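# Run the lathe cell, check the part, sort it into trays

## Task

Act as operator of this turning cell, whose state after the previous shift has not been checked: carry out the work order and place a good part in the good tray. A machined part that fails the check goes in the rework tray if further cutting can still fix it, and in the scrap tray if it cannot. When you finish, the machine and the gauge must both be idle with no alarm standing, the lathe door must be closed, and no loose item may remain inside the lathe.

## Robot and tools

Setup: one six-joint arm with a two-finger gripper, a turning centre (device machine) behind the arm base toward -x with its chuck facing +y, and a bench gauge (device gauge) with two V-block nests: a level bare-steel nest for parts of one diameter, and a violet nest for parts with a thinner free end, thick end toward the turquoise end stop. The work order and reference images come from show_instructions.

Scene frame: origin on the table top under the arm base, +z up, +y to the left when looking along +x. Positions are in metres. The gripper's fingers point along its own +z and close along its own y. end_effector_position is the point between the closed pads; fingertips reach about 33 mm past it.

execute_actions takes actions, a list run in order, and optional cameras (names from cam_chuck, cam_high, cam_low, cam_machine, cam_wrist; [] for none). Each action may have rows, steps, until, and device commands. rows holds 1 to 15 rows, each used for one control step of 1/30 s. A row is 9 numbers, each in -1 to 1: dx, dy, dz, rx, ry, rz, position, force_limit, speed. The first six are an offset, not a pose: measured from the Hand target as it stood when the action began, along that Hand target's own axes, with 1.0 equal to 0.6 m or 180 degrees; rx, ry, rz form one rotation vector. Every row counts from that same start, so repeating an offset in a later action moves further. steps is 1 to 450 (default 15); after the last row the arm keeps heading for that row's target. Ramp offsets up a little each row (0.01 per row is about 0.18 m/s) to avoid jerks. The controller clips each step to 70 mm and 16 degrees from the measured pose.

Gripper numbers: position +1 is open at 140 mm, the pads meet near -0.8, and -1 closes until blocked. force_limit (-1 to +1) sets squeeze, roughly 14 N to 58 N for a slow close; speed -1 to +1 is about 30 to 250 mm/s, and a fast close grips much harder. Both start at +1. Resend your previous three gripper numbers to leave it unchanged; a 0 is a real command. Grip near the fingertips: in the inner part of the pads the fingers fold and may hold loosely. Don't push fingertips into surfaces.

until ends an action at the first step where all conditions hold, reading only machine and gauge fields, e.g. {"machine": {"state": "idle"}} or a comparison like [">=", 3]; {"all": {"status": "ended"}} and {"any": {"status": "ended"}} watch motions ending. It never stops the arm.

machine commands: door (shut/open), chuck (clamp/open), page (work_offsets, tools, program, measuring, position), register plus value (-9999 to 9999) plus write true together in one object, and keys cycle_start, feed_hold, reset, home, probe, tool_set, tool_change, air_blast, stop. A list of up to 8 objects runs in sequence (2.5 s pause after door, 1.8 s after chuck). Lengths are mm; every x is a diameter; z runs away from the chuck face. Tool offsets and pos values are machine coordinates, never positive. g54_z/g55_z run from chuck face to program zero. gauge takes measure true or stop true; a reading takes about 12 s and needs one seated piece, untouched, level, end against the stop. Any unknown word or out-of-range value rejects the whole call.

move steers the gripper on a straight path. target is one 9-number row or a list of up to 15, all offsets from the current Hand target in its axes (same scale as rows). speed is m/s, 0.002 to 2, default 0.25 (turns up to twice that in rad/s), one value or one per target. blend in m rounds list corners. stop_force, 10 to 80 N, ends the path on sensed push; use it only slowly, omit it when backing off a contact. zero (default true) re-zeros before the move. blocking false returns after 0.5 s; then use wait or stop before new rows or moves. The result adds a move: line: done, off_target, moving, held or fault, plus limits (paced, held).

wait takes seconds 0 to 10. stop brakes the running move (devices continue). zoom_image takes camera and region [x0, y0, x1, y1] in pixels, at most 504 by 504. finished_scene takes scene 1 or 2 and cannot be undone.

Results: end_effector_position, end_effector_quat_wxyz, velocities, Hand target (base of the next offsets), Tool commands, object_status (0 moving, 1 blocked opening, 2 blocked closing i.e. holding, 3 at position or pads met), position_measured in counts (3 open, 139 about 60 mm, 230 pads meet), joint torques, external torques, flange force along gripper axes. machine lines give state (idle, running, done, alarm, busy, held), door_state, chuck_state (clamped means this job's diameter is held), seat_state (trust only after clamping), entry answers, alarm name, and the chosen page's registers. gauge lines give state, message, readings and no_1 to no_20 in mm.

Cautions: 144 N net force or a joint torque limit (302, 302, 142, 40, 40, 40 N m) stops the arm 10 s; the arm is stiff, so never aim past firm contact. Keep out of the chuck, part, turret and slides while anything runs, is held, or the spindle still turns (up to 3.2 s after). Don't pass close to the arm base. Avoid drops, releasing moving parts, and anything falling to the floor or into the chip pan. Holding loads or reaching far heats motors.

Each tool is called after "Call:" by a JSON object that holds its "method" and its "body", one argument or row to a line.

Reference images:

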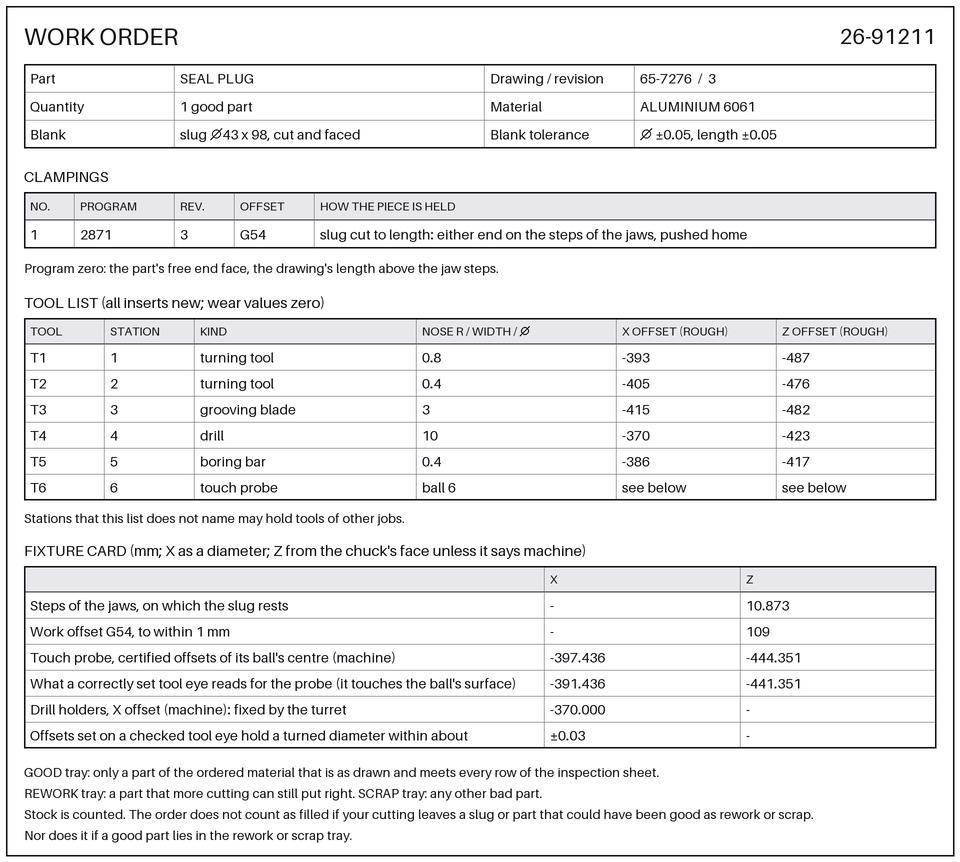

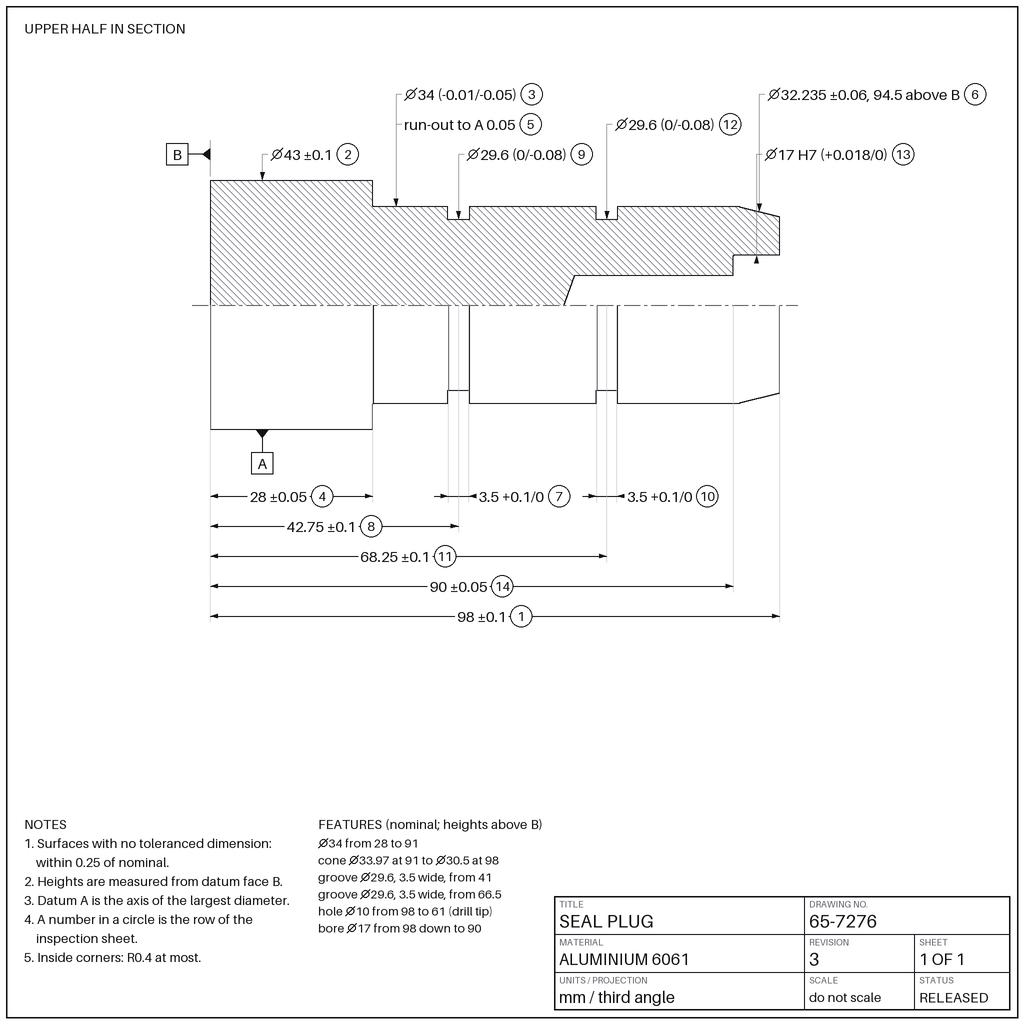

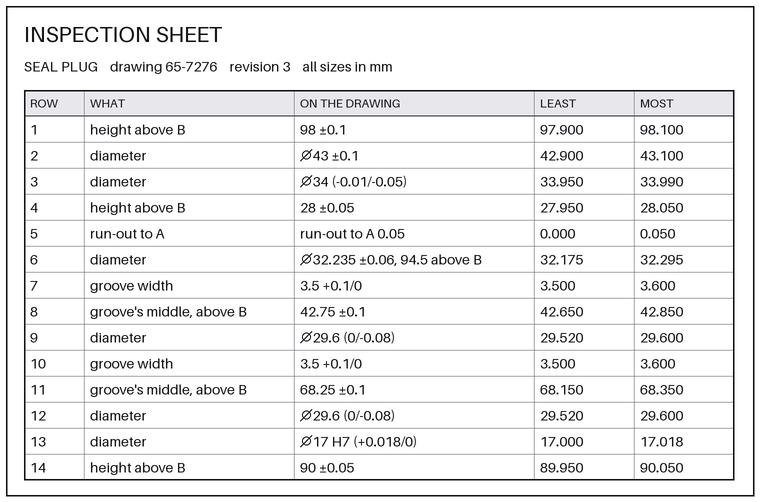

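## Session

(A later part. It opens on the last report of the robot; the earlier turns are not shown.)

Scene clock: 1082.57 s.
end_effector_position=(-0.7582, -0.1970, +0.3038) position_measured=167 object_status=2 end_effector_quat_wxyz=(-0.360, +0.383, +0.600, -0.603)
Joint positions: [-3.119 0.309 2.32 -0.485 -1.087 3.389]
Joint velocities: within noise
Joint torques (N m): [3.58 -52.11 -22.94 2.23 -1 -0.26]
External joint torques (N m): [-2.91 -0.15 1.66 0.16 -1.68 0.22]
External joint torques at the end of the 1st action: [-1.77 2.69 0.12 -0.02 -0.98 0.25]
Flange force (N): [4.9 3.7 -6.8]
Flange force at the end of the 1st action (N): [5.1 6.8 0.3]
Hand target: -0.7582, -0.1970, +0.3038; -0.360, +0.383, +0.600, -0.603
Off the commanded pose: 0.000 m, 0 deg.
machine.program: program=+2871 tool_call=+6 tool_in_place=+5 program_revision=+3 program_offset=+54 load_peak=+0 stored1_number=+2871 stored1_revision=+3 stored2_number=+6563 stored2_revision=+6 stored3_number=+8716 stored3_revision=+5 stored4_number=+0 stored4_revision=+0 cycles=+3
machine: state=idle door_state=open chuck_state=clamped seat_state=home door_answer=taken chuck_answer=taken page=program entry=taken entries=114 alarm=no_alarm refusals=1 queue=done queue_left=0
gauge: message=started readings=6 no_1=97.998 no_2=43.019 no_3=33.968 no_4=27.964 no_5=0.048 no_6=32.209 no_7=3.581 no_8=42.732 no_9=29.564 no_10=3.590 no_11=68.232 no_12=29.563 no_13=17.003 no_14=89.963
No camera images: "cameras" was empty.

Call:
{"method": "execute_actions", "body": {
  "actions": [
    {"rows":[[0,0,0,0,0,0,0.1,0,-1]],"steps":55}
  ],
  "cameras": []
}}

Call:
{"method": "move", "body": {
  "target": [0,0,-0.2833,0,0,0,0.1,0,-1],
  "speed": 0.18,
  "cameras": ["cam_wrist"]
}}

Call:
{"method": "move", "body": {
  "target": [
    [-0.0504,-0.0392,0.008,0,0,0,0.1,0,-1],
    [-0.2766,-0.1154,-0.067,0,0.147,0,0.1,0,-1],
    [-0.51,-0.1735,-0.231,0,0.147,0,0.1,0,-1],
    [-0.7505,-0.2138,-0.4844,0,0.147,0,0.1,0,-1]
  ],
  "speed": 0.25,
  "blend": [0.019,0.04,0.05,0],
  "cameras": []
}}

Scene clock: 1084.93 s.
end_effector_position=(-0.7582, -0.1970, +0.3038) position_measured=117 object_status=3 end_effector_quat_wxyz=(-0.360, +0.383, +0.600, -0.603)
Joint positions: [-3.119 0.309 2.32 -0.485 -1.087 3.389]
Joint velocities: within noise
Joint torques (N m): [2.37 -54.76 -21.29 2.36 -1.8 -0.36]
External joint torques (N m): [-1.73 2.54 0.02 0.03 -0.87 0.32]
Flange force (N): [4.9 6.2 0.4]
Hand target: -0.7582, -0.1970, +0.3038; -0.360, +0.383, +0.600, -0.603
Off the commanded pose: 0.000 m, 0 deg.
machine.program: program=+2871 tool_call=+6 tool_in_place=+5 program_revision=+3 program_offset=+54 load_peak=+0 stored1_number=+2871 stored1_revision=+3 stored2_number=+6563 stored2_revision=+6 stored3_number=+8716 stored3_revision=+5 stored4_number=+0 stored4_revision=+0 cycles=+3
machine: state=idle door_state=open chuck_state=clamped seat_state=home door_answer=taken chuck_answer=taken page=program entry=taken entries=114 alarm=no_alarm refusals=1 queue=done queue_left=0
gauge: message=started readings=6 no_1=97.998 no_2=43.019 no_3=33.968 no_4=27.964 no_5=0.048 no_6=32.209 no_7=3.581 no_8=42.732 no_9=29.564 no_10=3.590 no_11=68.232 no_12=29.563 no_13=17.003 no_14=89.963
No camera images: "cameras" was empty.

Scene clock: 1086.30 s.
end_effector_position=(-0.6063, -0.1209, +0.3062) position_measured=117 object_status=3 end_effector_quat_wxyz=(-0.360, +0.383, +0.600, -0.603)
Joint positions: [-3.346 0.122 2.59 -0.705 -1.213 3.432]
Joint velocities: within noise
Joint torques (N m): [1.48 -31.81 -16.82 2.09 -1.75 -0.28]
External joint torques (N m): [-1.04 2.32 -0.16 -0.05 -0.89 0.23]
Flange force (N): [5.4 8.0 0.0]
Hand target: -0.6062, -0.1209, +0.3062; -0.360, +0.383, +0.600, -0.603
Off the commanded pose: 0.000 m, 0 deg.
machine.program: program=+2871 tool_call=+6 tool_in_place=+5 program_revision=+3 program_offset=+54 load_peak=+0 stored1_number=+2871 stored1_revision=+3 stored2_number=+6563 stored2_revision=+6 stored3_number=+8716 stored3_revision=+5 stored4_number=+0 stored4_revision=+0 cycles=+3
machine: state=idle door_state=open chuck_state=clamped seat_state=home door_answer=taken chuck_answer=taken page=program entry=taken entries=114 alarm=no_alarm refusals=1 queue=done queue_left=0
gauge: message=started readings=6 no_1=97.998 no_2=43.019 no_3=33.968 no_4=27.964 no_5=0.048 no_6=32.209 no_7=3.581 no_8=42.732 no_9=29.564 no_10=3.590 no_11=68.232 no_12=29.563 no_13=17.003 no_14=89.963
move: done
Images, in order (width x height): cam_wrist 672x504.

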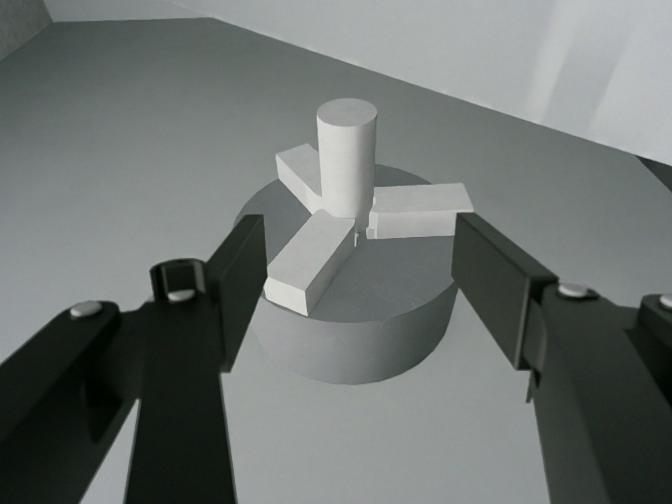

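Scene clock: 1089.37 s.
end_effector_position=(-0.1484, -0.3907, +0.4522) position_measured=117 object_status=3 end_effector_quat_wxyz=(+0.488, -0.511, -0.502, +0.499)
Joint positions: [-1.231 0.025 2.267 1.829 -1.815 2.333]
Joint velocities: within noise
Joint torques (N m): [1.55 -36.56 -33.06 -2.7 -0.94 -0.23]
External joint torques (N m): [-2.16 2.06 -0.24 -0.04 -0.91 0.18]
Flange force (N): [-4.5 2.5 1.7]
Hand target: -0.1484, -0.3907, +0.4522; +0.488, -0.511, -0.502, +0.499
Off the commanded pose: 0.000 m, 0 deg.
machine.program: program=+2871 tool_call=+6 tool_in_place=+5 program_revision=+3 program_offset=+54 load_peak=+0 stored1_number=+2871 stored1_revision=+3 stored2_number=+6563 stored2_revision=+6 stored3_number=+8716 stored3_revision=+5 stored4_number=+0 stored4_revision=+0 cycles=+3
machine: state=idle door_state=open chuck_state=clamped seat_state=home door_answer=taken chuck_answer=taken page=program entry=taken entries=114 alarm=no_alarm refusals=1 queue=done queue_left=0
gauge: message=started readings=6 no_1=97.998 no_2=43.019 no_3=33.968 no_4=27.964 no_5=0.048 no_6=32.209 no_7=3.581 no_8=42.732 no_9=29.564 no_10=3.590 no_11=68.232 no_12=29.563 no_13=17.003 no_14=89.963
move: done
No camera images: "cameras" was empty.

Call:
{"method": "execute_actions", "body": {
  "actions": [
    {"machine":[{"page":"measuring"},{"door":"shut"},{"register":"tool_call","value":6,"write":true},{"tool_change":true},{"register":"probe_x","value":60,"write":true},{"register":"probe_z","value":35.5,"write":true},{"register":"probe_move_x","value":-40,"write":true},{"register":"probe_move_z","value":0,"write":true}],"steps":300,"until":{"machine":{"queue":"done"}}},
    {"machine":{"probe":true},"steps":450,"until":{"machine":{"state":"idle"}}}
  ],
  "cameras": []
}}

Call:
{"method": "execute_actions", "body": {
  "actions": [
    {"machine":[{"register":"probe_z","value":66,"write":true},{"probe":true}],"steps":450,"until":{"machine":{"queue":"done"}}},
    {"steps":300,"until":{"machine":{"state":"idle"}}}
  ],
  "cameras": []
}}

Call:
{"method": "execute_actions", "body": {
  "actions": [
    {"machine":[{"register":"probe_z","value":92,"write":true},{"probe":true}],"steps":450,"until":{"machine":{"queue":"done"}}},
    {"steps":300,"until":{"machine":{"state":"idle"}}}
  ],
  "cameras": []
}}

Scene clock: 1099.60 s.
end_effector_position=(-0.1484, -0.3907, +0.4522) position_measured=117 object_status=3 end_effector_quat_wxyz=(+0.488, -0.511, -0.502, +0.499)
Joint positions: [-1.231 0.025 2.267 1.829 -1.815 2.333]
Joint velocities: within noise
Joint torques (N m): [0.96 -36.27 -33.27 -2.73 -0.89 -0.3]
External joint torques (N m): [-1.55 1.79 -0.03 0 -0.96 0.25]
External joint torques at the end of the 1st action: [-2.12 1.57 -0.21 -0.07 -0.96 0.31]
Flange force (N): [-3.2 2.5 0.6]
Flange force at the end of the 1st action (N): [-3.7 2.1 1.9]
Hand target: -0.1484, -0.3907, +0.4522; +0.488, -0.511, -0.502, +0.499
Tool commands: gripper/position=+0.1 gripper/force_limit=+0.0 gripper/speed=-1.0
Off the commanded pose: 0.000 m, 0 deg.
machine.measuring: probe_x=+60.000 probe_z=+35.500 probe_move_x=-40.000 probe_move_z=+0.000 probe_radius=+2.992 eye_x=+63.772 eye_z=+148.902 probe_touched=+1 probe_found_x=+25.000 probe_found_z=+108.883 set_x=-386.284 set_z=-417.407
machine: state=busy door_state=shut chuck_state=clamped seat_state=home door_answer=taken chuck_answer=taken page=measuring entry=taken entries=121 alarm=no_alarm refusals=1 queue=running queue_left=0
gauge: message=started readings=6 no_1=97.998 no_2=43.019 no_3=33.968 no_4=27.964 no_5=0.048 no_6=32.209 no_7=3.581 no_8=42.732 no_9=29.564 no_10=3.590 no_11=68.232 no_12=29.563 no_13=17.003 no_14=89.963
No camera images: "cameras" was empty.

Scene clock: 1114.83 s.
end_effector_position=(-0.1484, -0.3907, +0.4522) position_measured=117 object_status=3 end_effector_quat_wxyz=(+0.488, -0.511, -0.502, +0.499)
Joint positions: [-1.231 0.025 2.267 1.829 -1.815 2.333]
Joint velocities: within noise
Joint torques (N m): [1.2 -36.61 -33.23 -2.8 -0.9 -0.3]
External joint torques (N m): [-1.78 2.12 -0.07 0.06 -0.95 0.25]
External joint torques at the end of the 1st action: [-1.88 2.26 0.06 -0.01 -0.82 0.25]
Flange force (N): [-3.9 2.9 0.8]
Flange force at the end of the 1st action (N): [-4.1 3.2 1.3]
Hand target: -0.1484, -0.3907, +0.4522; +0.488, -0.511, -0.502, +0.499
Tool commands: gripper/position=+0.1 gripper/force_limit=+0.0 gripper/speed=-1.0
Off the commanded pose: 0.000 m, 0 deg.
machine.measuring: probe_x=+60.000 probe_z=+35.500 probe_move_x=-40.000 probe_move_z=+0.000 probe_radius=+2.992 eye_x=+63.772 eye_z=+148.902 probe_touched=+1 probe_found_x=+43.002 probe_found_z=+35.500 set_x=-386.284 set_z=-417.407
machine: state=idle door_state=shut chuck_state=clamped seat_state=home door_answer=taken chuck_answer=taken page=measuring entry=refused_busy entries=122 alarm=no_alarm refusals=1 queue=dropped queue_left=0
gauge: message=started readings=6 no_1=97.998 no_2=43.019 no_3=33.968 no_4=27.964 no_5=0.048 no_6=32.209 no_7=3.581 no_8=42.732 no_9=29.564 no_10=3.590 no_11=68.232 no_12=29.563 no_13=17.003 no_14=89.963
No camera images: "cameras" was empty.

Scene clock: 1121.00 s.
end_effector_position=(-0.1484, -0.3907, +0.4522) position_measured=117 object_status=3 end_effector_quat_wxyz=(+0.488, -0.511, -0.502, +0.499)
Joint positions: [-1.231 0.025 2.267 1.829 -1.815 2.333]
Joint velocities: within noise
Joint torques (N m): [0.49 -36.27 -33.04 -2.67 -0.9 -0.29]
External joint torques (N m): [-1.08 1.72 -0.28 -0.06 -0.95 0.24]
External joint torques at the end of the 1st action: [-1.47 1.64 -0.17 -0.09 -0.93 0.24]
Flange force (N): [-3.2 2.1 -0.4]
Flange force at the end of the 1st action (N): [-3.3 2.1 0.6]
Hand target: -0.1484, -0.3907, +0.4522; +0.488, -0.511, -0.502, +0.499
Tool commands: gripper/position=+0.1 gripper/force_limit=+0.0 gripper/speed=-1.0
Off the commanded pose: 0.000 m, 0 deg.
machine.measuring: probe_x=+60.000 probe_z=+92.000 probe_move_x=-40.000 probe_move_z=+0.000 probe_radius=+2.992 eye_x=+63.772 eye_z=+148.902 probe_touched=+1 probe_found_x=+33.848 probe_found_z=+92.000 set_x=-386.284 set_z=-417.407
machine: state=idle door_state=shut chuck_state=clamped seat_state=home door_answer=taken chuck_answer=taken page=measuring entry=taken entries=124 alarm=no_alarm refusals=1 queue=done queue_left=0
gauge: message=started readings=6 no_1=97.998 no_2=43.019 no_3=33.968 no_4=27.964 no_5=0.048 no_6=32.209 no_7=3.581 no_8=42.732 no_9=29.564 no_10=3.590 no_11=68.232 no_12=29.563 no_13=17.003 no_14=89.963
No camera images: "cameras" was empty.

Call:
{"method": "execute_actions", "body": {
  "actions": [
    {"machine":{"home":true},"steps":300,"until":{"machine":{"state":"idle"}}},
    {"machine":{"door":"open"},"steps":150,"until":{"machine":{"door_state":"open"}}}
  ],
  "cameras": []
}}

Call:
{"method": "move", "body": {
  "target": [
    [0.1033,0.0415,0.3335,0,0,0,0.1,0,-1],
    [0.2385,0.099,0.5848,0,0,0,0.1,0,-1],
    [0.4558,0.2138,0.7688,0,-0.147,0,0.1,0,-1]
  ],
  "speed": 0.25,
  "blend": [0.05,0.04,0],
  "cameras": ["cam_wrist"]
}}

Scene clock: 1123.53 s.
end_effector_position=(-0.1484, -0.3907, +0.4522) position_measured=117 object_status=3 end_effector_quat_wxyz=(+0.488, -0.511, -0.502, +0.499)
Joint positions: [-1.231 0.025 2.267 1.829 -1.815 2.333]
Joint velocities: within noise
Joint torques (N m): [1.41 -36.72 -33.18 -2.68 -0.96 -0.32]
External joint torques (N m): [-1.96 2.17 -0.13 -0.06 -0.89 0.27]
External joint torques at the end of the 1st action: [-1.67 2.54 0 -0.06 -0.96 0.29]
Flange force (N): [-4.3 2.9 1.4]
Flange force at the end of the 1st action (N): [-4.4 3.6 0.5]
Hand target: -0.1484, -0.3907, +0.4522; +0.488, -0.511, -0.502, +0.499
Tool commands: gripper/position=+0.1 gripper/force_limit=+0.0 gripper/speed=-1.0
Off the commanded pose: 0.000 m, 0 deg.
machine.measuring: probe_x=+60.000 probe_z=+92.000 probe_move_x=-40.000 probe_move_z=+0.000 probe_radius=+2.992 eye_x=+63.772 eye_z=+148.902 probe_touched=+1 probe_found_x=+33.848 probe_found_z=+92.000 set_x=-386.284 set_z=-417.407
machine: state=idle door_state=open chuck_state=clamped seat_state=home door_answer=taken chuck_answer=taken page=measuring entry=taken entries=125 alarm=no_alarm refusals=1 queue=running queue_left=0
gauge: message=started readings=6 no_1=97.998 no_2=43.019 no_3=33.968 no_4=27.964 no_5=0.048 no_6=32.209 no_7=3.581 no_8=42.732 no_9=29.564 no_10=3.590 no_11=68.232 no_12=29.563 no_13=17.003 no_14=89.963
No camera images: "cameras" was empty.

Scene clock: 1126.67 s.
end_effector_position=(-0.6067, -0.1211, +0.3062) position_measured=117 object_status=3 end_effector_quat_wxyz=(-0.360, +0.383, +0.600, -0.603)
Joint positions: [-3.345 0.122 2.59 -0.704 -1.212 3.432]
Joint velocities: within noise
Joint torques (N m): [1.79 -31.37 -16.53 2.13 -1.76 -0.25]
External joint torques (N m): [-1.29 1.75 -0.46 -0.09 -0.88 0.21]
Flange force (N): [5.9 6.2 -0.8]
Hand target: -0.6067, -0.1211, +0.3061; -0.360, +0.383, +0.600, -0.603
Off the commanded pose: 0.000 m, 0 deg.
machine.measuring: probe_x=+60.000 probe_z=+92.000 probe_move_x=-40.000 probe_move_z=+0.000 probe_radius=+2.992 eye_x=+63.772 eye_z=+148.902 probe_touched=+1 probe_found_x=+33.848 probe_found_z=+92.000 set_x=-386.284 set_z=-417.407
machine: state=idle door_state=open chuck_state=clamped seat_state=home door_answer=taken chuck_answer=taken page=measuring entry=taken entries=125 alarm=no_alarm refusals=1 queue=done queue_left=0
gauge: message=started readings=6 no_1=97.998 no_2=43.019 no_3=33.968 no_4=27.964 no_5=0.048 no_6=32.209 no_7=3.581 no_8=42.732 no_9=29.564 no_10=3.590 no_11=68.232 no_12=29.563 no_13=17.003 no_14=89.963
move: done
Images, in order (width x height): cam_wrist 672x504.

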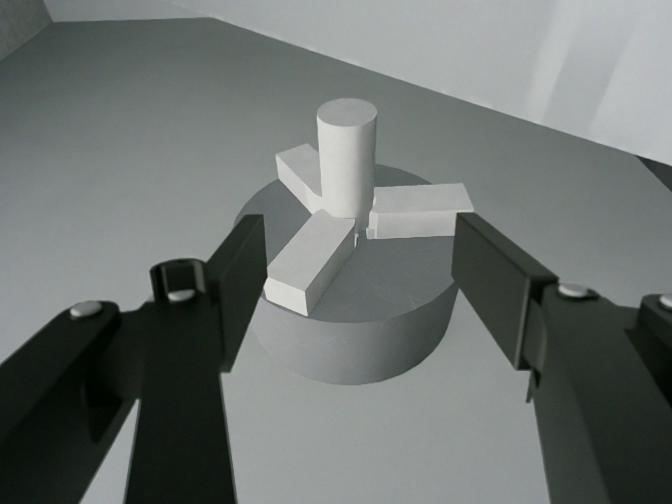

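Call:
{"method": "move", "body": {
  "target": [0.0005,0.0003,0.2825,0,0,0,0.1,0,-1],
  "speed": 0.12,
  "cameras": ["cam_wrist"]
}}

Call:
{"method": "execute_actions", "body": {
  "actions": [
    {"rows":[[0,0,0,0,0,0,-1,-1,-1]],"steps":100}
  ],
  "cameras": []
}}

Scene clock: 1130.33 s.
end_effector_position=(-0.7583, -0.1967, +0.3036) position_measured=117 object_status=3 end_effector_quat_wxyz=(-0.360, +0.383, +0.600, -0.603)
Joint positions: [-3.12 0.309 2.32 -0.486 -1.087 3.39]
Joint velocities: within noise
Joint torques (N m): [2.03 -55.05 -20.84 2.36 -1.75 -0.31]
External joint torques (N m): [-1.39 2.74 -0.38 0.02 -0.92 0.26]
Flange force (N): [4.5 6.6 1.6]
Hand target: -0.7584, -0.1967, +0.3036; -0.360, +0.383, +0.600, -0.603
Off the commanded pose: 0.000 m, 0 deg.
machine.measuring: probe_x=+60.000 probe_z=+92.000 probe_move_x=-40.000 probe_move_z=+0.000 probe_radius=+2.992 eye_x=+63.772 eye_z=+148.902 probe_touched=+1 probe_found_x=+33.848 probe_found_z=+92.000 set_x=-386.284 set_z=-417.407
machine: state=idle door_state=open chuck_state=clamped seat_state=home door_answer=taken chuck_answer=taken page=measuring entry=taken entries=125 alarm=no_alarm refusals=1 queue=done queue_left=0
gauge: message=started readings=6 no_1=97.998 no_2=43.019 no_3=33.968 no_4=27.964 no_5=0.048 no_6=32.209 no_7=3.581 no_8=42.732 no_9=29.564 no_10=3.590 no_11=68.232 no_12=29.563 no_13=17.003 no_14=89.963
move: done
Images, in order (width x height): cam_wrist 672x504.

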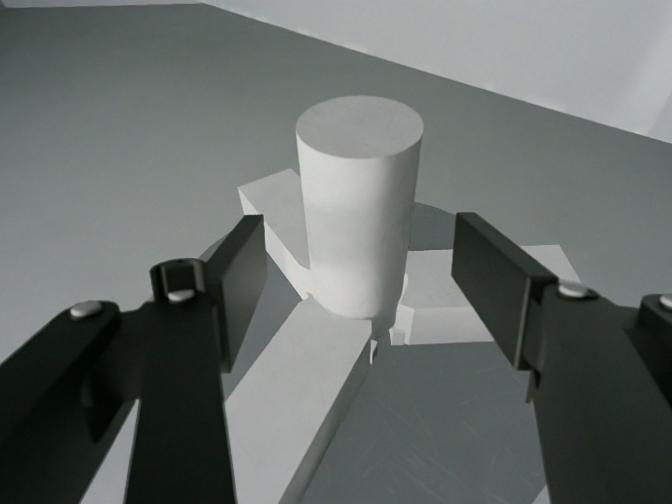

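Scene clock: 1133.87 s.
end_effector_position=(-0.7584, -0.1967, +0.3036) position_measured=167 object_status=2 end_effector_quat_wxyz=(-0.360, +0.383, +0.600, -0.603)
Joint positions: [-3.119 0.309 2.32 -0.486 -1.087 3.39]
Joint velocities: within noise
Joint torques (N m): [3.54 -48.75 -21.18 1.86 0.56 -0.2]
External joint torques (N m): [-2.9 -3.54 -0.1 0.54 -3.24 0.15]
Flange force (N): [4.1 0.1 -8.3]
Hand target: -0.7584, -0.1967, +0.3036; -0.360, +0.383, +0.600, -0.603
Off the commanded pose: 0.000 m, 0 deg.
machine.measuring: probe_x=+60.000 probe_z=+92.000 probe_move_x=-40.000 probe_move_z=+0.000 probe_radius=+2.992 eye_x=+63.772 eye_z=+148.902 probe_touched=+1 probe_found_x=+33.848 probe_found_z=+92.000 set_x=-386.284 set_z=-417.407
machine: state=idle door_state=open chuck_state=clamped seat_state=home door_answer=taken chuck_answer=taken page=measuring entry=taken entries=125 alarm=no_alarm refusals=1 queue=done queue_left=0
gauge: message=started readings=6 no_1=97.998 no_2=43.019 no_3=33.968 no_4=27.964 no_5=0.048 no_6=32.209 no_7=3.581 no_8=42.732 no_9=29.564 no_10=3.590 no_11=68.232 no_12=29.563 no_13=17.003 no_14=89.963
No camera images: "cameras" was empty.

Soft re-seat: relieve, open the chuck, push home, clamp.

Call:
{"method": "execute_actions", "body": {
  "actions": [
    {"rows":[[0,-0.0003,-0.00015,0,0,0,-1,-1,-1]],"steps":20},
    {"machine":{"chuck":"open"},"steps":90,"until":{"machine":{"chuck_state":"open"}}}
  ],
  "cameras": []
}}

Call:
{"method": "move", "body": {
  "target": [-0.0149,0.0003,0.0075,0,0,0,-1,-1,-1],
  "speed": 0.006,
  "stop_force": 10,
  "cameras": []
}}

Call:
{"method": "execute_actions", "body": {
  "actions": [
    {"machine":{"chuck":"clamp"},"steps":90,"until":{"machine":{"chuck_state":"clamped"}}}
  ],
  "cameras": []
}}

Scene clock: 1135.57 s.
end_effector_position=(-0.7583, -0.1966, +0.3037) position_measured=167 object_status=2 end_effector_quat_wxyz=(-0.360, +0.383, +0.600, -0.603)
Joint positions: [-3.12 0.309 2.32 -0.486 -1.087 3.39]
Joint velocities: within noise
Joint torques (N m): [3.46 -57.65 -23.56 2.58 -3.06 -0.36]
External joint torques (N m): [-2.77 5.39 2.34 -0.19 0.39 0.31]
External joint torques at the end of the 1st action: [-3.22 0.91 -0.58 0.65 -1.49 0.23]
Flange force (N): [6.8 9.9 -0.6]
Flange force at the end of the 1st action (N): [6.3 4.6 -1.6]
Hand target: -0.7583, -0.1966, +0.3038; -0.360, +0.383, +0.600, -0.603
Off the commanded pose: 0.000 m, 0 deg.
machine.measuring: probe_x=+60.000 probe_z=+92.000 probe_move_x=-40.000 probe_move_z=+0.000 probe_radius=+2.992 eye_x=+63.772 eye_z=+148.902 probe_touched=+1 probe_found_x=+33.848 probe_found_z=+92.000 set_x=-386.284 set_z=-417.407
machine: state=idle door_state=open chuck_state=open seat_state=home door_answer=taken chuck_answer=taken page=measuring entry=taken entries=125 alarm=no_alarm refusals=1 queue=running queue_left=0
gauge: message=started readings=6 no_1=97.998 no_2=43.019 no_3=33.968 no_4=27.964 no_5=0.048 no_6=32.209 no_7=3.581 no_8=42.732 no_9=29.564 no_10=3.590 no_11=68.232 no_12=29.563 no_13=17.003 no_14=89.963
No camera images: "cameras" was empty.

Scene clock: 1136.43 s.
end_effector_position=(-0.7583, -0.1973, +0.3038) position_measured=167 object_status=2 end_effector_quat_wxyz=(-0.360, +0.384, +0.600, -0.603)
Joint positions: [-3.118 0.309 2.32 -0.484 -1.086 3.389]
Joint velocities: within noise
Joint torques (N m): [15.44 -57.05 -25.14 -1.66 -4.18 -0.27]
External joint torques (N m): [-14.86 4.81 3.84 4.06 1.5 0.22]
Flange force (N): [19.7 9.6 -10.2]
Hand target: -0.7583, -0.1973, +0.3038; -0.360, +0.384, +0.600, -0.603 (not the last commanded pose)
Off the commanded pose: 0.009 m, 0 deg.
machine.measuring: probe_x=+60.000 probe_z=+92.000 probe_move_x=-40.000 probe_move_z=+0.000 probe_radius=+2.992 eye_x=+63.772 eye_z=+148.902 probe_touched=+1 probe_found_x=+33.848 probe_found_z=+92.000 set_x=-386.284 set_z=-417.407
machine: state=idle door_state=open chuck_state=open seat_state=home door_answer=taken chuck_answer=taken page=measuring entry=taken entries=125 alarm=no_alarm refusals=1 queue=running queue_left=0
gauge: message=started readings=6 no_1=97.998 no_2=43.019 no_3=33.968 no_4=27.964 no_5=0.048 no_6=32.209 no_7=3.581 no_8=42.732 no_9=29.564 no_10=3.590 no_11=68.232 no_12=29.563 no_13=17.003 no_14=89.963
move: contact
No camera images: "cameras" was empty.

Scene clock: 1137.27 s.
end_effector_position=(-0.7583, -0.1973, +0.3039) position_measured=167 object_status=2 end_effector_quat_wxyz=(-0.360, +0.384, +0.600, -0.603)
Joint positions: [-3.118 0.309 2.32 -0.484 -1.086 3.389]
Joint velocities: within noise
Joint torques (N m): [15.52 -52.65 -25.63 -1.82 -2.32 -0.31]
External joint torques (N m): [-14.89 0.39 4.33 4.22 -0.36 0.26]
Flange force (N): [17.8 5.4 -17.1]
Hand target: -0.7583, -0.1973, +0.3038; -0.360, +0.384, +0.600, -0.603 (not the last commanded pose)
Tool commands: gripper/position=-1.0 gripper/force_limit=-1.0 gripper/speed=-1.0
Off the commanded pose: 0.009 m, 0 deg.
machine.measuring: probe_x=+60.000 probe_z=+92.000 probe_move_x=-40.000 probe_move_z=+0.000 probe_radius=+2.992 eye_x=+63.772 eye_z=+148.902 probe_touched=+1 probe_found_x=+33.848 probe_found_z=+92.000 set_x=-386.284 set_z=-417.407
machine: state=idle door_state=open chuck_state=clamped seat_state=home door_answer=taken chuck_answer=taken page=measuring entry=taken entries=125 alarm=no_alarm refusals=1 queue=running queue_left=0
gauge: message=started readings=6 no_1=97.998 no_2=43.019 no_3=33.968 no_4=27.964 no_5=0.048 no_6=32.209 no_7=3.581 no_8=42.732 no_9=29.564 no_10=3.590 no_11=68.232 no_12=29.563 no_13=17.003 no_14=89.963
No camera images: "cameras" was empty.

Call:
{"method": "execute_actions", "body": {
  "actions": [
    {"rows":[[0,0,0,0,0,0,0.1,-1,-1]],"steps":65}
  ],
  "cameras": []
}}

Call:
{"method": "move", "body": {
  "target": [0,0,-0.2833,0,0,0,0.1,-1,-1],
  "speed": 0.18,
  "cameras": []
}}

Call:
{"method": "move", "body": {
  "target": [
    [-0.0504,-0.0392,0.008,0,0,0,0.1,-1,-1],
    [-0.2766,-0.1154,-0.067,0,0.147,0,0.1,-1,-1],
    [-0.51,-0.1735,-0.231,0,0.147,0,0.1,-1,-1],
    [-0.7505,-0.2138,-0.4844,0,0.147,0,0.1,-1,-1]
  ],
  "speed": 0.25,
  "blend": [0.019,0.04,0.05,0],
  "cameras": []
}}

Call:
{"method": "execute_actions", "body": {
  "actions": [
    {"machine":[{"door":"shut"},{"register":"probe_z","value":35.5,"write":true},{"probe":true}],"steps":450,"until":{"machine":{"queue":"done"}}},
    {"steps":300,"until":{"machine":{"state":"idle"}}}
  ],
  "cameras": []
}}

Call:
{"method": "execute_actions", "body": {
  "actions": [
    {"machine":[{"register":"probe_z","value":92,"write":true},{"probe":true}],"steps":450,"until":{"machine":{"queue":"done"}}},
    {"steps":300,"until":{"machine":{"state":"idle"}}}
  ],
  "cameras": []
}}

Scene clock: 1140.03 s.
end_effector_position=(-0.7583, -0.1973, +0.3038) position_measured=117 object_status=3 end_effector_quat_wxyz=(-0.360, +0.384, +0.600, -0.603)
Joint positions: [-3.118 0.309 2.32 -0.484 -1.086 3.389]
Joint velocities: within noise
Joint torques (N m): [2.32 -55.3 -21.15 2.42 -1.79 -0.37]
External joint torques (N m): [-1.6 3 -0.1 -0.04 -0.89 0.32]
Flange force (N): [5.1 7.0 1.2]
Hand target: -0.7583, -0.1973, +0.3038; -0.360, +0.384, +0.600, -0.603
Off the commanded pose: 0.000 m, 0 deg.
machine.measuring: probe_x=+60.000 probe_z=+92.000 probe_move_x=-40.000 probe_move_z=+0.000 probe_radius=+2.992 eye_x=+63.772 eye_z=+148.902 probe_touched=+1 probe_found_x=+33.848 probe_found_z=+92.000 set_x=-386.284 set_z=-417.407
machine: state=idle door_state=open chuck_state=clamped seat_state=home door_answer=taken chuck_answer=taken page=measuring entry=taken entries=125 alarm=no_alarm refusals=1 queue=done queue_left=0
gauge: message=started readings=6 no_1=97.998 no_2=43.019 no_3=33.968 no_4=27.964 no_5=0.048 no_6=32.209 no_7=3.581 no_8=42.732 no_9=29.564 no_10=3.590 no_11=68.232 no_12=29.563 no_13=17.003 no_14=89.963
No camera images: "cameras" was empty.

Scene clock: 1141.40 s.
end_effector_position=(-0.6063, -0.1213, +0.3062) position_measured=117 object_status=3 end_effector_quat_wxyz=(-0.360, +0.384, +0.600, -0.603)
Joint positions: [-3.344 0.122 2.59 -0.703 -1.212 3.431]
Joint velocities: within noise
Joint torques (N m): [1.87 -31.42 -17.06 2.04 -1.68 -0.32]
External joint torques (N m): [-1.45 1.89 0.04 0 -0.96 0.27]
Flange force (N): [5.9 7.1 -1.5]
Hand target: -0.6063, -0.1213, +0.3062; -0.360, +0.384, +0.600, -0.603
Off the commanded pose: 0.000 m, 0 deg.
machine.measuring: probe_x=+60.000 probe_z=+92.000 probe_move_x=-40.000 probe_move_z=+0.000 probe_radius=+2.992 eye_x=+63.772 eye_z=+148.902 probe_touched=+1 probe_found_x=+33.848 probe_found_z=+92.000 set_x=-386.284 set_z=-417.407
machine: state=idle door_state=open chuck_state=clamped seat_state=home door_answer=taken chuck_answer=taken page=measuring entry=taken entries=125 alarm=no_alarm refusals=1 queue=done queue_left=0
gauge: message=started readings=6 no_1=97.998 no_2=43.019 no_3=33.968 no_4=27.964 no_5=0.048 no_6=32.209 no_7=3.581 no_8=42.732 no_9=29.564 no_10=3.590 no_11=68.232 no_12=29.563 no_13=17.003 no_14=89.963
move: done
No camera images: "cameras" was empty.

Scene clock: 1144.47 s.
end_effector_position=(-0.1486, -0.3912, +0.4523) position_measured=117 object_status=3 end_effector_quat_wxyz=(+0.488, -0.511, -0.502, +0.499)
Joint positions: [-1.232 0.025 2.266 1.829 -1.815 2.333]
Joint velocities: within noise
Joint torques (N m): [1.1 -36.84 -32.94 -2.68 -0.88 -0.29]
External joint torques (N m): [-1.68 2.27 -0.34 -0.06 -0.97 0.24]
Flange force (N): [-4.5 2.8 0.4]
Hand target: -0.1486, -0.3912, +0.4523; +0.488, -0.511, -0.502, +0.499
Off the commanded pose: 0.000 m, 0 deg.
machine.measuring: probe_x=+60.000 probe_z=+92.000 probe_move_x=-40.000 probe_move_z=+0.000 probe_radius=+2.992 eye_x=+63.772 eye_z=+148.902 probe_touched=+1 probe_found_x=+33.848 probe_found_z=+92.000 set_x=-386.284 set_z=-417.407
machine: state=idle door_state=open chuck_state=clamped seat_state=home door_answer=taken chuck_answer=taken page=measuring entry=taken entries=125 alarm=no_alarm refusals=1 queue=done queue_left=0
gauge: message=started readings=6 no_1=97.998 no_2=43.019 no_3=33.968 no_4=27.964 no_5=0.048 no_6=32.209 no_7=3.581 no_8=42.732 no_9=29.564 no_10=3.590 no_11=68.232 no_12=29.563 no_13=17.003 no_14=89.963
move: done
No camera images: "cameras" was empty.

Scene clock: 1152.87 s.
end_effector_position=(-0.1486, -0.3912, +0.4523) position_measured=117 object_status=3 end_effector_quat_wxyz=(+0.488, -0.511, -0.502, +0.499)
Joint positions: [-1.232 0.025 2.266 1.829 -1.815 2.333]
Joint velocities: within noise
Joint torques (N m): [1.06 -36.46 -33.18 -2.72 -0.87 -0.24]
External joint torques (N m): [-1.6 1.87 -0.16 -0.03 -0.98 0.19]
External joint torques at the end of the 1st action: [-1.64 1.75 -0.32 0.03 -0.96 0.29]
Flange force (N): [-3.6 2.3 0.6]
Flange force at the end of the 1st action (N): [-3.7 2.3 0.6]
Hand target: -0.1486, -0.3912, +0.4523; +0.488, -0.511, -0.502, +0.499
Tool commands: gripper/position=+0.1 gripper/force_limit=-1.0 gripper/speed=-1.0
Off the commanded pose: 0.000 m, 0 deg.
machine.measuring: probe_x=+60.000 probe_z=+35.500 probe_move_x=-40.000 probe_move_z=+0.000 probe_radius=+2.992 eye_x=+63.772 eye_z=+148.902 probe_touched=+1 probe_found_x=+43.025 probe_found_z=+35.500 set_x=-386.284 set_z=-417.407
machine: state=idle door_state=shut chuck_state=clamped seat_state=home door_answer=taken chuck_answer=taken page=measuring entry=taken entries=127 alarm=no_alarm refusals=1 queue=done queue_left=0
gauge: message=started readings=6 no_1=97.998 no_2=43.019 no_3=33.968 no_4=27.964 no_5=0.048 no_6=32.209 no_7=3.581 no_8=42.732 no_9=29.564 no_10=3.590 no_11=68.232 no_12=29.563 no_13=17.003 no_14=89.963
No camera images: "cameras" was empty.

Scene clock: 1159.03 s.
end_effector_position=(-0.1486, -0.3912, +0.4523) position_measured=117 object_status=3 end_effector_quat_wxyz=(+0.488, -0.511, -0.502, +0.499)
Joint positions: [-1.232 0.025 2.266 1.829 -1.815 2.333]
Joint velocities: within noise
Joint torques (N m): [1.1 -36.88 -33.29 -2.73 -0.94 -0.37]
External joint torques (N m): [-1.66 2.28 -0.03 -0.02 -0.92 0.32]
External joint torques at the end of the 1st action: [-1.49 1.48 -0.11 -0.02 -0.91 0.29]
Flange force (N): [-4.0 3.3 0.6]
Flange force at the end of the 1st action (N): [-2.9 2.1 0.7]
Hand target: -0.1486, -0.3912, +0.4523; +0.488, -0.511, -0.502, +0.499
Tool commands: gripper/position=+0.1 gripper/force_limit=-1.0 gripper/speed=-1.0
Off the commanded pose: 0.000 m, 0 deg.
machine.measuring: probe_x=+60.000 probe_z=+92.000 probe_move_x=-40.000 probe_move_z=+0.000 probe_radius=+2.992 eye_x=+63.772 eye_z=+148.902 probe_touched=+1 probe_found_x=+33.932 probe_found_z=+92.000 set_x=-386.284 set_z=-417.407
machine: state=idle door_state=shut chuck_state=clamped seat_state=home door_answer=taken chuck_answer=taken page=measuring entry=taken entries=129 alarm=no_alarm refusals=1 queue=done queue_left=0
gauge: message=started readings=6 no_1=97.998 no_2=43.019 no_3=33.968 no_4=27.964 no_5=0.048 no_6=32.209 no_7=3.581 no_8=42.732 no_9=29.564 no_10=3.590 no_11=68.232 no_12=29.563 no_13=17.003 no_14=89.963
No camera images: "cameras" was empty.

Call:
{"method": "execute_actions", "body": {
  "actions": [
    {"machine":{"home":true},"steps":300,"until":{"machine":{"state":"idle"}}},
    {"machine":[{"page":"tools"},{"cycle_start":true}],"steps":60},
    {"steps":450,"until":{"machine":{"state":["!=","running"]}}},
    {"steps":450,"until":{"machine":{"state":["!=","running"]}}},
    {"steps":450,"until":{"machine":{"state":["!=","running"]}}}
  ],
  "cameras": []
}}

Call:
{"method": "execute_actions", "body": {
  "actions": [
    {"steps":450,"until":{"machine":{"state":["!=","running"]}}},
    {"steps":450,"until":{"machine":{"state":["!=","running"]}}},
    {"steps":450,"until":{"machine":{"state":["!=","running"]}}},
    {"steps":450,"until":{"machine":{"state":["!=","running"]}}},
    {"steps":450,"until":{"machine":{"state":["!=","running"]}}},
    {"steps":450,"until":{"machine":{"state":"done"}}}
  ],
  "cameras": ["cam_chuck","cam_machine"]
}}

Scene clock: 1206.67 s.
end_effector_position=(-0.1486, -0.3912, +0.4523) position_measured=117 object_status=3 end_effector_quat_wxyz=(+0.488, -0.511, -0.502, +0.499)
Joint positions: [-1.232 0.025 2.266 1.829 -1.815 2.333]
Joint velocities: within noise
Joint torques (N m): [1.01 -37.23 -33.13 -2.69 -0.88 -0.24]
External joint torques (N m): [-1.57 2.63 -0.2 -0.05 -0.97 0.19]
External joint torques at the end of the 1st action: [-1.9 2.09 -0.14 -0.05 -0.83 0.23]
External joint torques at the end of the 2nd action: [-1.43 2.39 0.03 -0.05 -0.91 0.23]
External joint torques at the end of the 3rd action: [-1.81 1.85 -0.06 0.01 -0.96 0.33]
External joint torques at the end of the 4th action: [-1.88 1.97 -0.06 -0.02 -0.9 0.22]
Flange force (N): [-4.7 3.3 0.1]
Flange force at the end of the 1st action (N): [-4.2 2.8 1.4]
Flange force at the end of the 2nd action (N): [-4.0 3.3 0.2]
Flange force at the end of the 3rd action (N): [-3.6 2.7 1.1]
Flange force at the end of the 4th action (N): [-3.9 2.6 1.3]
Hand target: -0.1486, -0.3912, +0.4523; +0.488, -0.511, -0.502, +0.499
Tool commands: gripper/position=+0.1 gripper/force_limit=-1.0 gripper/speed=-1.0
Off the commanded pose: 0.000 m, 0 deg.
machine.tools: t1_x=-392.964 t1_x_wear=+0.300 t1_z=-487.213 t1_z_wear=+0.000 t1_radius=+0.800 t1_station=+1.000 t2_x=-404.734 t2_x_wear=-0.012 t2_z=-475.932 t2_z_wear=+0.060 t2_radius=+0.400 t2_station=+2.000 t3_x=-415.364 t3_x_wear=+0.300 t3_z=-481.947 t3_z_wear=+0.000 t3_radius=+0.000 t3_station=+3.000 t4_x=-370.000 t4_x_wear=+0.000 t4_z=-423.023 t4_z_wear=+0.000 t4_radius=+0.000 t4_station=+4.000 t5_x=-386.284 t5_x_wear=-0.300 t5_z=-417.408 t5_z_wear=+0.200 t5_radius=+0.400 t5_station=+5.000 t6_x=-397.436 t6_x_wear=+0.000 t6_z=-444.351 t6_z_wear=+0.000 t6_radius=+3.000 t6_station=+6.000
machine: state=running door_state=shut chuck_state=clamped seat_state=home door_answer=taken chuck_answer=taken page=tools entry=taken entries=131 alarm=no_alarm refusals=1 queue=running queue_left=0
gauge: message=started readings=6 no_1=97.998 no_2=43.019 no_3=33.968 no_4=27.964 no_5=0.048 no_6=32.209 no_7=3.581 no_8=42.732 no_9=29.564 no_10=3.590 no_11=68.232 no_12=29.563 no_13=17.003 no_14=89.963
No camera images: "cameras" was empty.

Scene clock: 1277.73 s.
end_effector_position=(-0.1486, -0.3912, +0.4523) position_measured=117 object_status=3 end_effector_quat_wxyz=(+0.488, -0.511, -0.502, +0.499)
Joint positions: [-1.232 0.025 2.266 1.829 -1.815 2.333]
Joint velocities: within noise
Joint torques (N m): [0.94 -36.5 -33.24 -2.71 -0.91 -0.3]
External joint torques (N m): [-1.49 1.92 -0.08 -0.03 -0.94 0.25]
External joint torques at the end of the 2nd action: [-1.41 2.04 -0.13 0.04 -0.86 0.32]
External joint torques at the end of the 3rd action: [-1.77 2.27 0.16 -0.05 -0.89 0.21]
External joint torques at the end of the 4th action: [-2.12 2.16 -0.17 0.06 -0.95 0.27]
External joint torques at the end of the 5th action: [-1.3 2.17 0.17 -0.07 -0.92 0.28]
Flange force (N): [-3.5 2.6 0.4]
Flange force at the end of the 2nd action (N): [-3.7 3.0 0.1]
Flange force at the end of the 3rd action (N): [-3.9 3.2 1.1]
Flange force at the end of the 4th action (N): [-4.4 2.9 1.4]
Flange force at the end of the 5th action (N): [-3.3 3.2 0.1]
Hand target: -0.1486, -0.3912, +0.4523; +0.488, -0.511, -0.502, +0.499
Tool commands: gripper/position=+0.1 gripper/force_limit=-1.0 gripper/speed=-1.0
Off the commanded pose: 0.000 m, 0 deg.
machine.tools: t1_x=-392.964 t1_x_wear=+0.300 t1_z=-487.213 t1_z_wear=+0.000 t1_radius=+0.800 t1_station=+1.000 t2_x=-404.734 t2_x_wear=-0.012 t2_z=-475.932 t2_z_wear=+0.060 t2_radius=+0.400 t2_station=+2.000 t3_x=-415.364 t3_x_wear=+0.300 t3_z=-481.947 t3_z_wear=+0.000 t3_radius=+0.000 t3_station=+3.000 t4_x=-370.000 t4_x_wear=+0.000 t4_z=-423.023 t4_z_wear=+0.000 t4_radius=+0.000 t4_station=+4.000 t5_x=-386.284 t5_x_wear=-0.300 t5_z=-417.408 t5_z_wear=+0.200 t5_radius=+0.400 t5_station=+5.000 t6_x=-397.436 t6_x_wear=+0.000 t6_z=-444.351 t6_z_wear=+0.000 t6_radius=+3.000 t6_station=+6.000
machine: state=done door_state=shut chuck_state=clamped seat_state=home door_answer=taken chuck_answer=taken page=tools entry=taken entries=131 alarm=no_alarm refusals=1 queue=done queue_left=0
gauge: message=started readings=6 no_1=97.998 no_2=43.019 no_3=33.968 no_4=27.964 no_5=0.048 no_6=32.209 no_7=3.581 no_8=42.732 no_9=29.564 no_10=3.590 no_11=68.232 no_12=29.563 no_13=17.003 no_14=89.963
Images, in order (width x height): cam_chuck 672x504, cam_machine 672x504.

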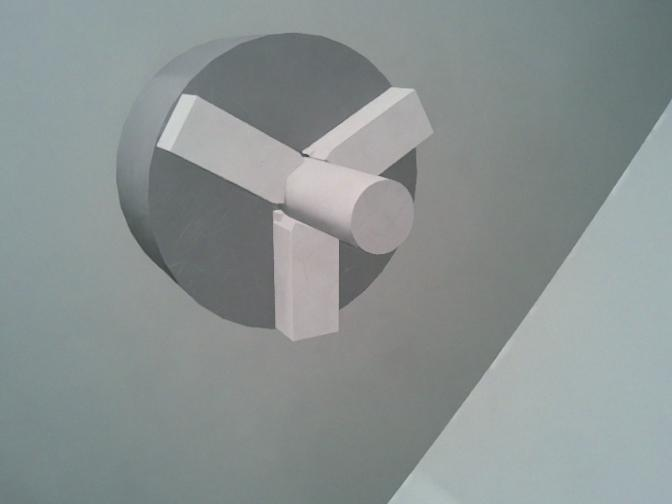

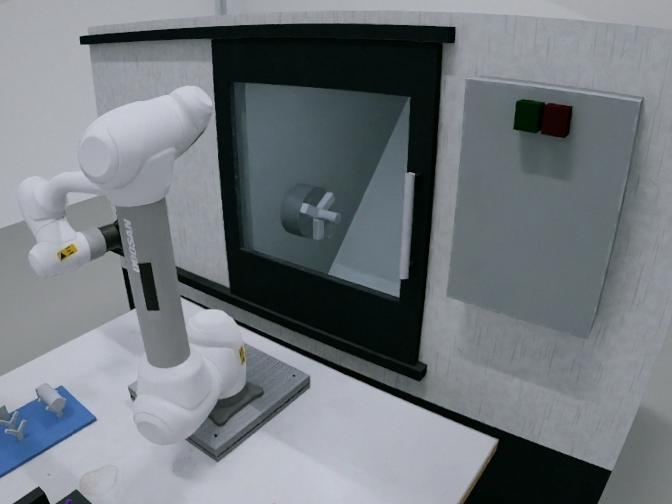

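Call:
{"method": "execute_actions", "body": {
  "actions": [
    {"steps":150,"until":{"machine":{"state":["!=","busy"]}}},
    {"machine":[{"page":"measuring"},{"tool_change":true},{"probe":true}],"steps":450,"until":{"machine":{"queue":"done"}}},
    {"steps":300,"until":{"machine":{"state":"idle"}}}
  ],
  "cameras": []
}}

Call:
{"method": "execute_actions", "body": {
  "actions": [
    {"machine":[{"page":"program"},{"register":"probe_z","value":66,"write":true},{"probe":true}],"steps":450,"until":{"machine":{"queue":"done"}}},
    {"steps":300,"until":{"machine":{"state":"idle"}}},
    {"machine":{"page":"measuring"},"steps":1}
  ],
  "cameras": []
}}

Scene clock: 1300.00 s.
end_effector_position=(-0.1486, -0.3912, +0.4523) position_measured=117 object_status=3 end_effector_quat_wxyz=(+0.488, -0.511, -0.502, +0.499)
Joint positions: [-1.232 0.025 2.266 1.829 -1.815 2.333]
Joint velocities: within noise
Joint torques (N m): [1.2 -36.37 -33.49 -2.68 -0.89 -0.38]
External joint torques (N m): [-1.79 1.78 0.18 -0.05 -0.96 0.33]
External joint torques at the end of the 1st action: [-1.23 2.09 -0.12 -0.04 -0.86 0.27]
External joint torques at the end of the 2nd action: [-1.75 2.1 -0.17 -0.07 -0.96 0.27]
Flange force (N): [-3.1 2.8 1.3]
Flange force at the end of the 1st action (N): [-3.6 2.9 -0.1]
Flange force at the end of the 2nd action (N): [-4.1 2.8 0.8]
Hand target: -0.1486, -0.3912, +0.4523; +0.488, -0.511, -0.502, +0.499
Tool commands: gripper/position=+0.1 gripper/force_limit=-1.0 gripper/speed=-1.0
Off the commanded pose: 0.000 m, 0 deg.
machine.measuring: probe_x=+60.000 probe_z=+92.000 probe_move_x=-40.000 probe_move_z=+0.000 probe_radius=+2.992 eye_x=+63.772 eye_z=+148.902 probe_touched=+1 probe_found_x=+33.932 probe_found_z=+92.000 set_x=-386.284 set_z=-417.407
machine: state=done door_state=shut chuck_state=clamped seat_state=home door_answer=taken chuck_answer=taken page=measuring entry=taken entries=133 alarm=no_alarm refusals=1 queue=done queue_left=0
gauge: message=started readings=6 no_1=97.998 no_2=43.019 no_3=33.968 no_4=27.964 no_5=0.048 no_6=32.209 no_7=3.581 no_8=42.732 no_9=29.564 no_10=3.590 no_11=68.232 no_12=29.563 no_13=17.003 no_14=89.963
No camera images: "cameras" was empty.

Scene clock: 1316.30 s.
end_effector_position=(-0.1486, -0.3912, +0.4523) position_measured=117 object_status=3 end_effector_quat_wxyz=(+0.488, -0.511, -0.502, +0.499)
Joint positions: [-1.232 0.025 2.266 1.829 -1.815 2.333]
Joint velocities: within noise
Joint torques (N m): [1.16 -36.77 -33.16 -2.68 -0.9 -0.28]
External joint torques (N m): [-1.77 2.27 -0.13 -0.05 -0.95 0.23]
External joint torques at the end of the 1st action: [-1.37 2.35 0.01 -0.02 -0.91 0.22]
External joint torques at the end of the 2nd action: [-1.77 2.26 -0.17 -0.01 -0.9 0.3]
Flange force (N): [-4.3 3.0 0.8]
Flange force at the end of the 1st action (N): [-3.9 3.2 0.0]
Flange force at the end of the 2nd action (N): [-4.3 3.1 0.8]
Hand target: -0.1486, -0.3912, +0.4523; +0.488, -0.511, -0.502, +0.499
Tool commands: gripper/position=+0.1 gripper/force_limit=-1.0 gripper/speed=-1.0
Off the commanded pose: 0.000 m, 0 deg.
machine.measuring: probe_x=+60.000 probe_z=+66.000 probe_move_x=-40.000 probe_move_z=+0.000 probe_radius=+2.992 eye_x=+63.772 eye_z=+148.902 probe_touched=+1 probe_found_x=+33.946 probe_found_z=+66.000 set_x=-386.284 set_z=-417.407
machine: state=done door_state=shut chuck_state=clamped seat_state=home door_answer=taken chuck_answer=taken page=measuring entry=taken entries=135 alarm=no_alarm refusals=1 queue=done queue_left=0
gauge: message=started readings=6 no_1=97.998 no_2=43.019 no_3=33.968 no_4=27.964 no_5=0.048 no_6=32.209 no_7=3.581 no_8=42.732 no_9=29.564 no_10=3.590 no_11=68.232 no_12=29.563 no_13=17.003 no_14=89.963
No camera images: "cameras" was empty.


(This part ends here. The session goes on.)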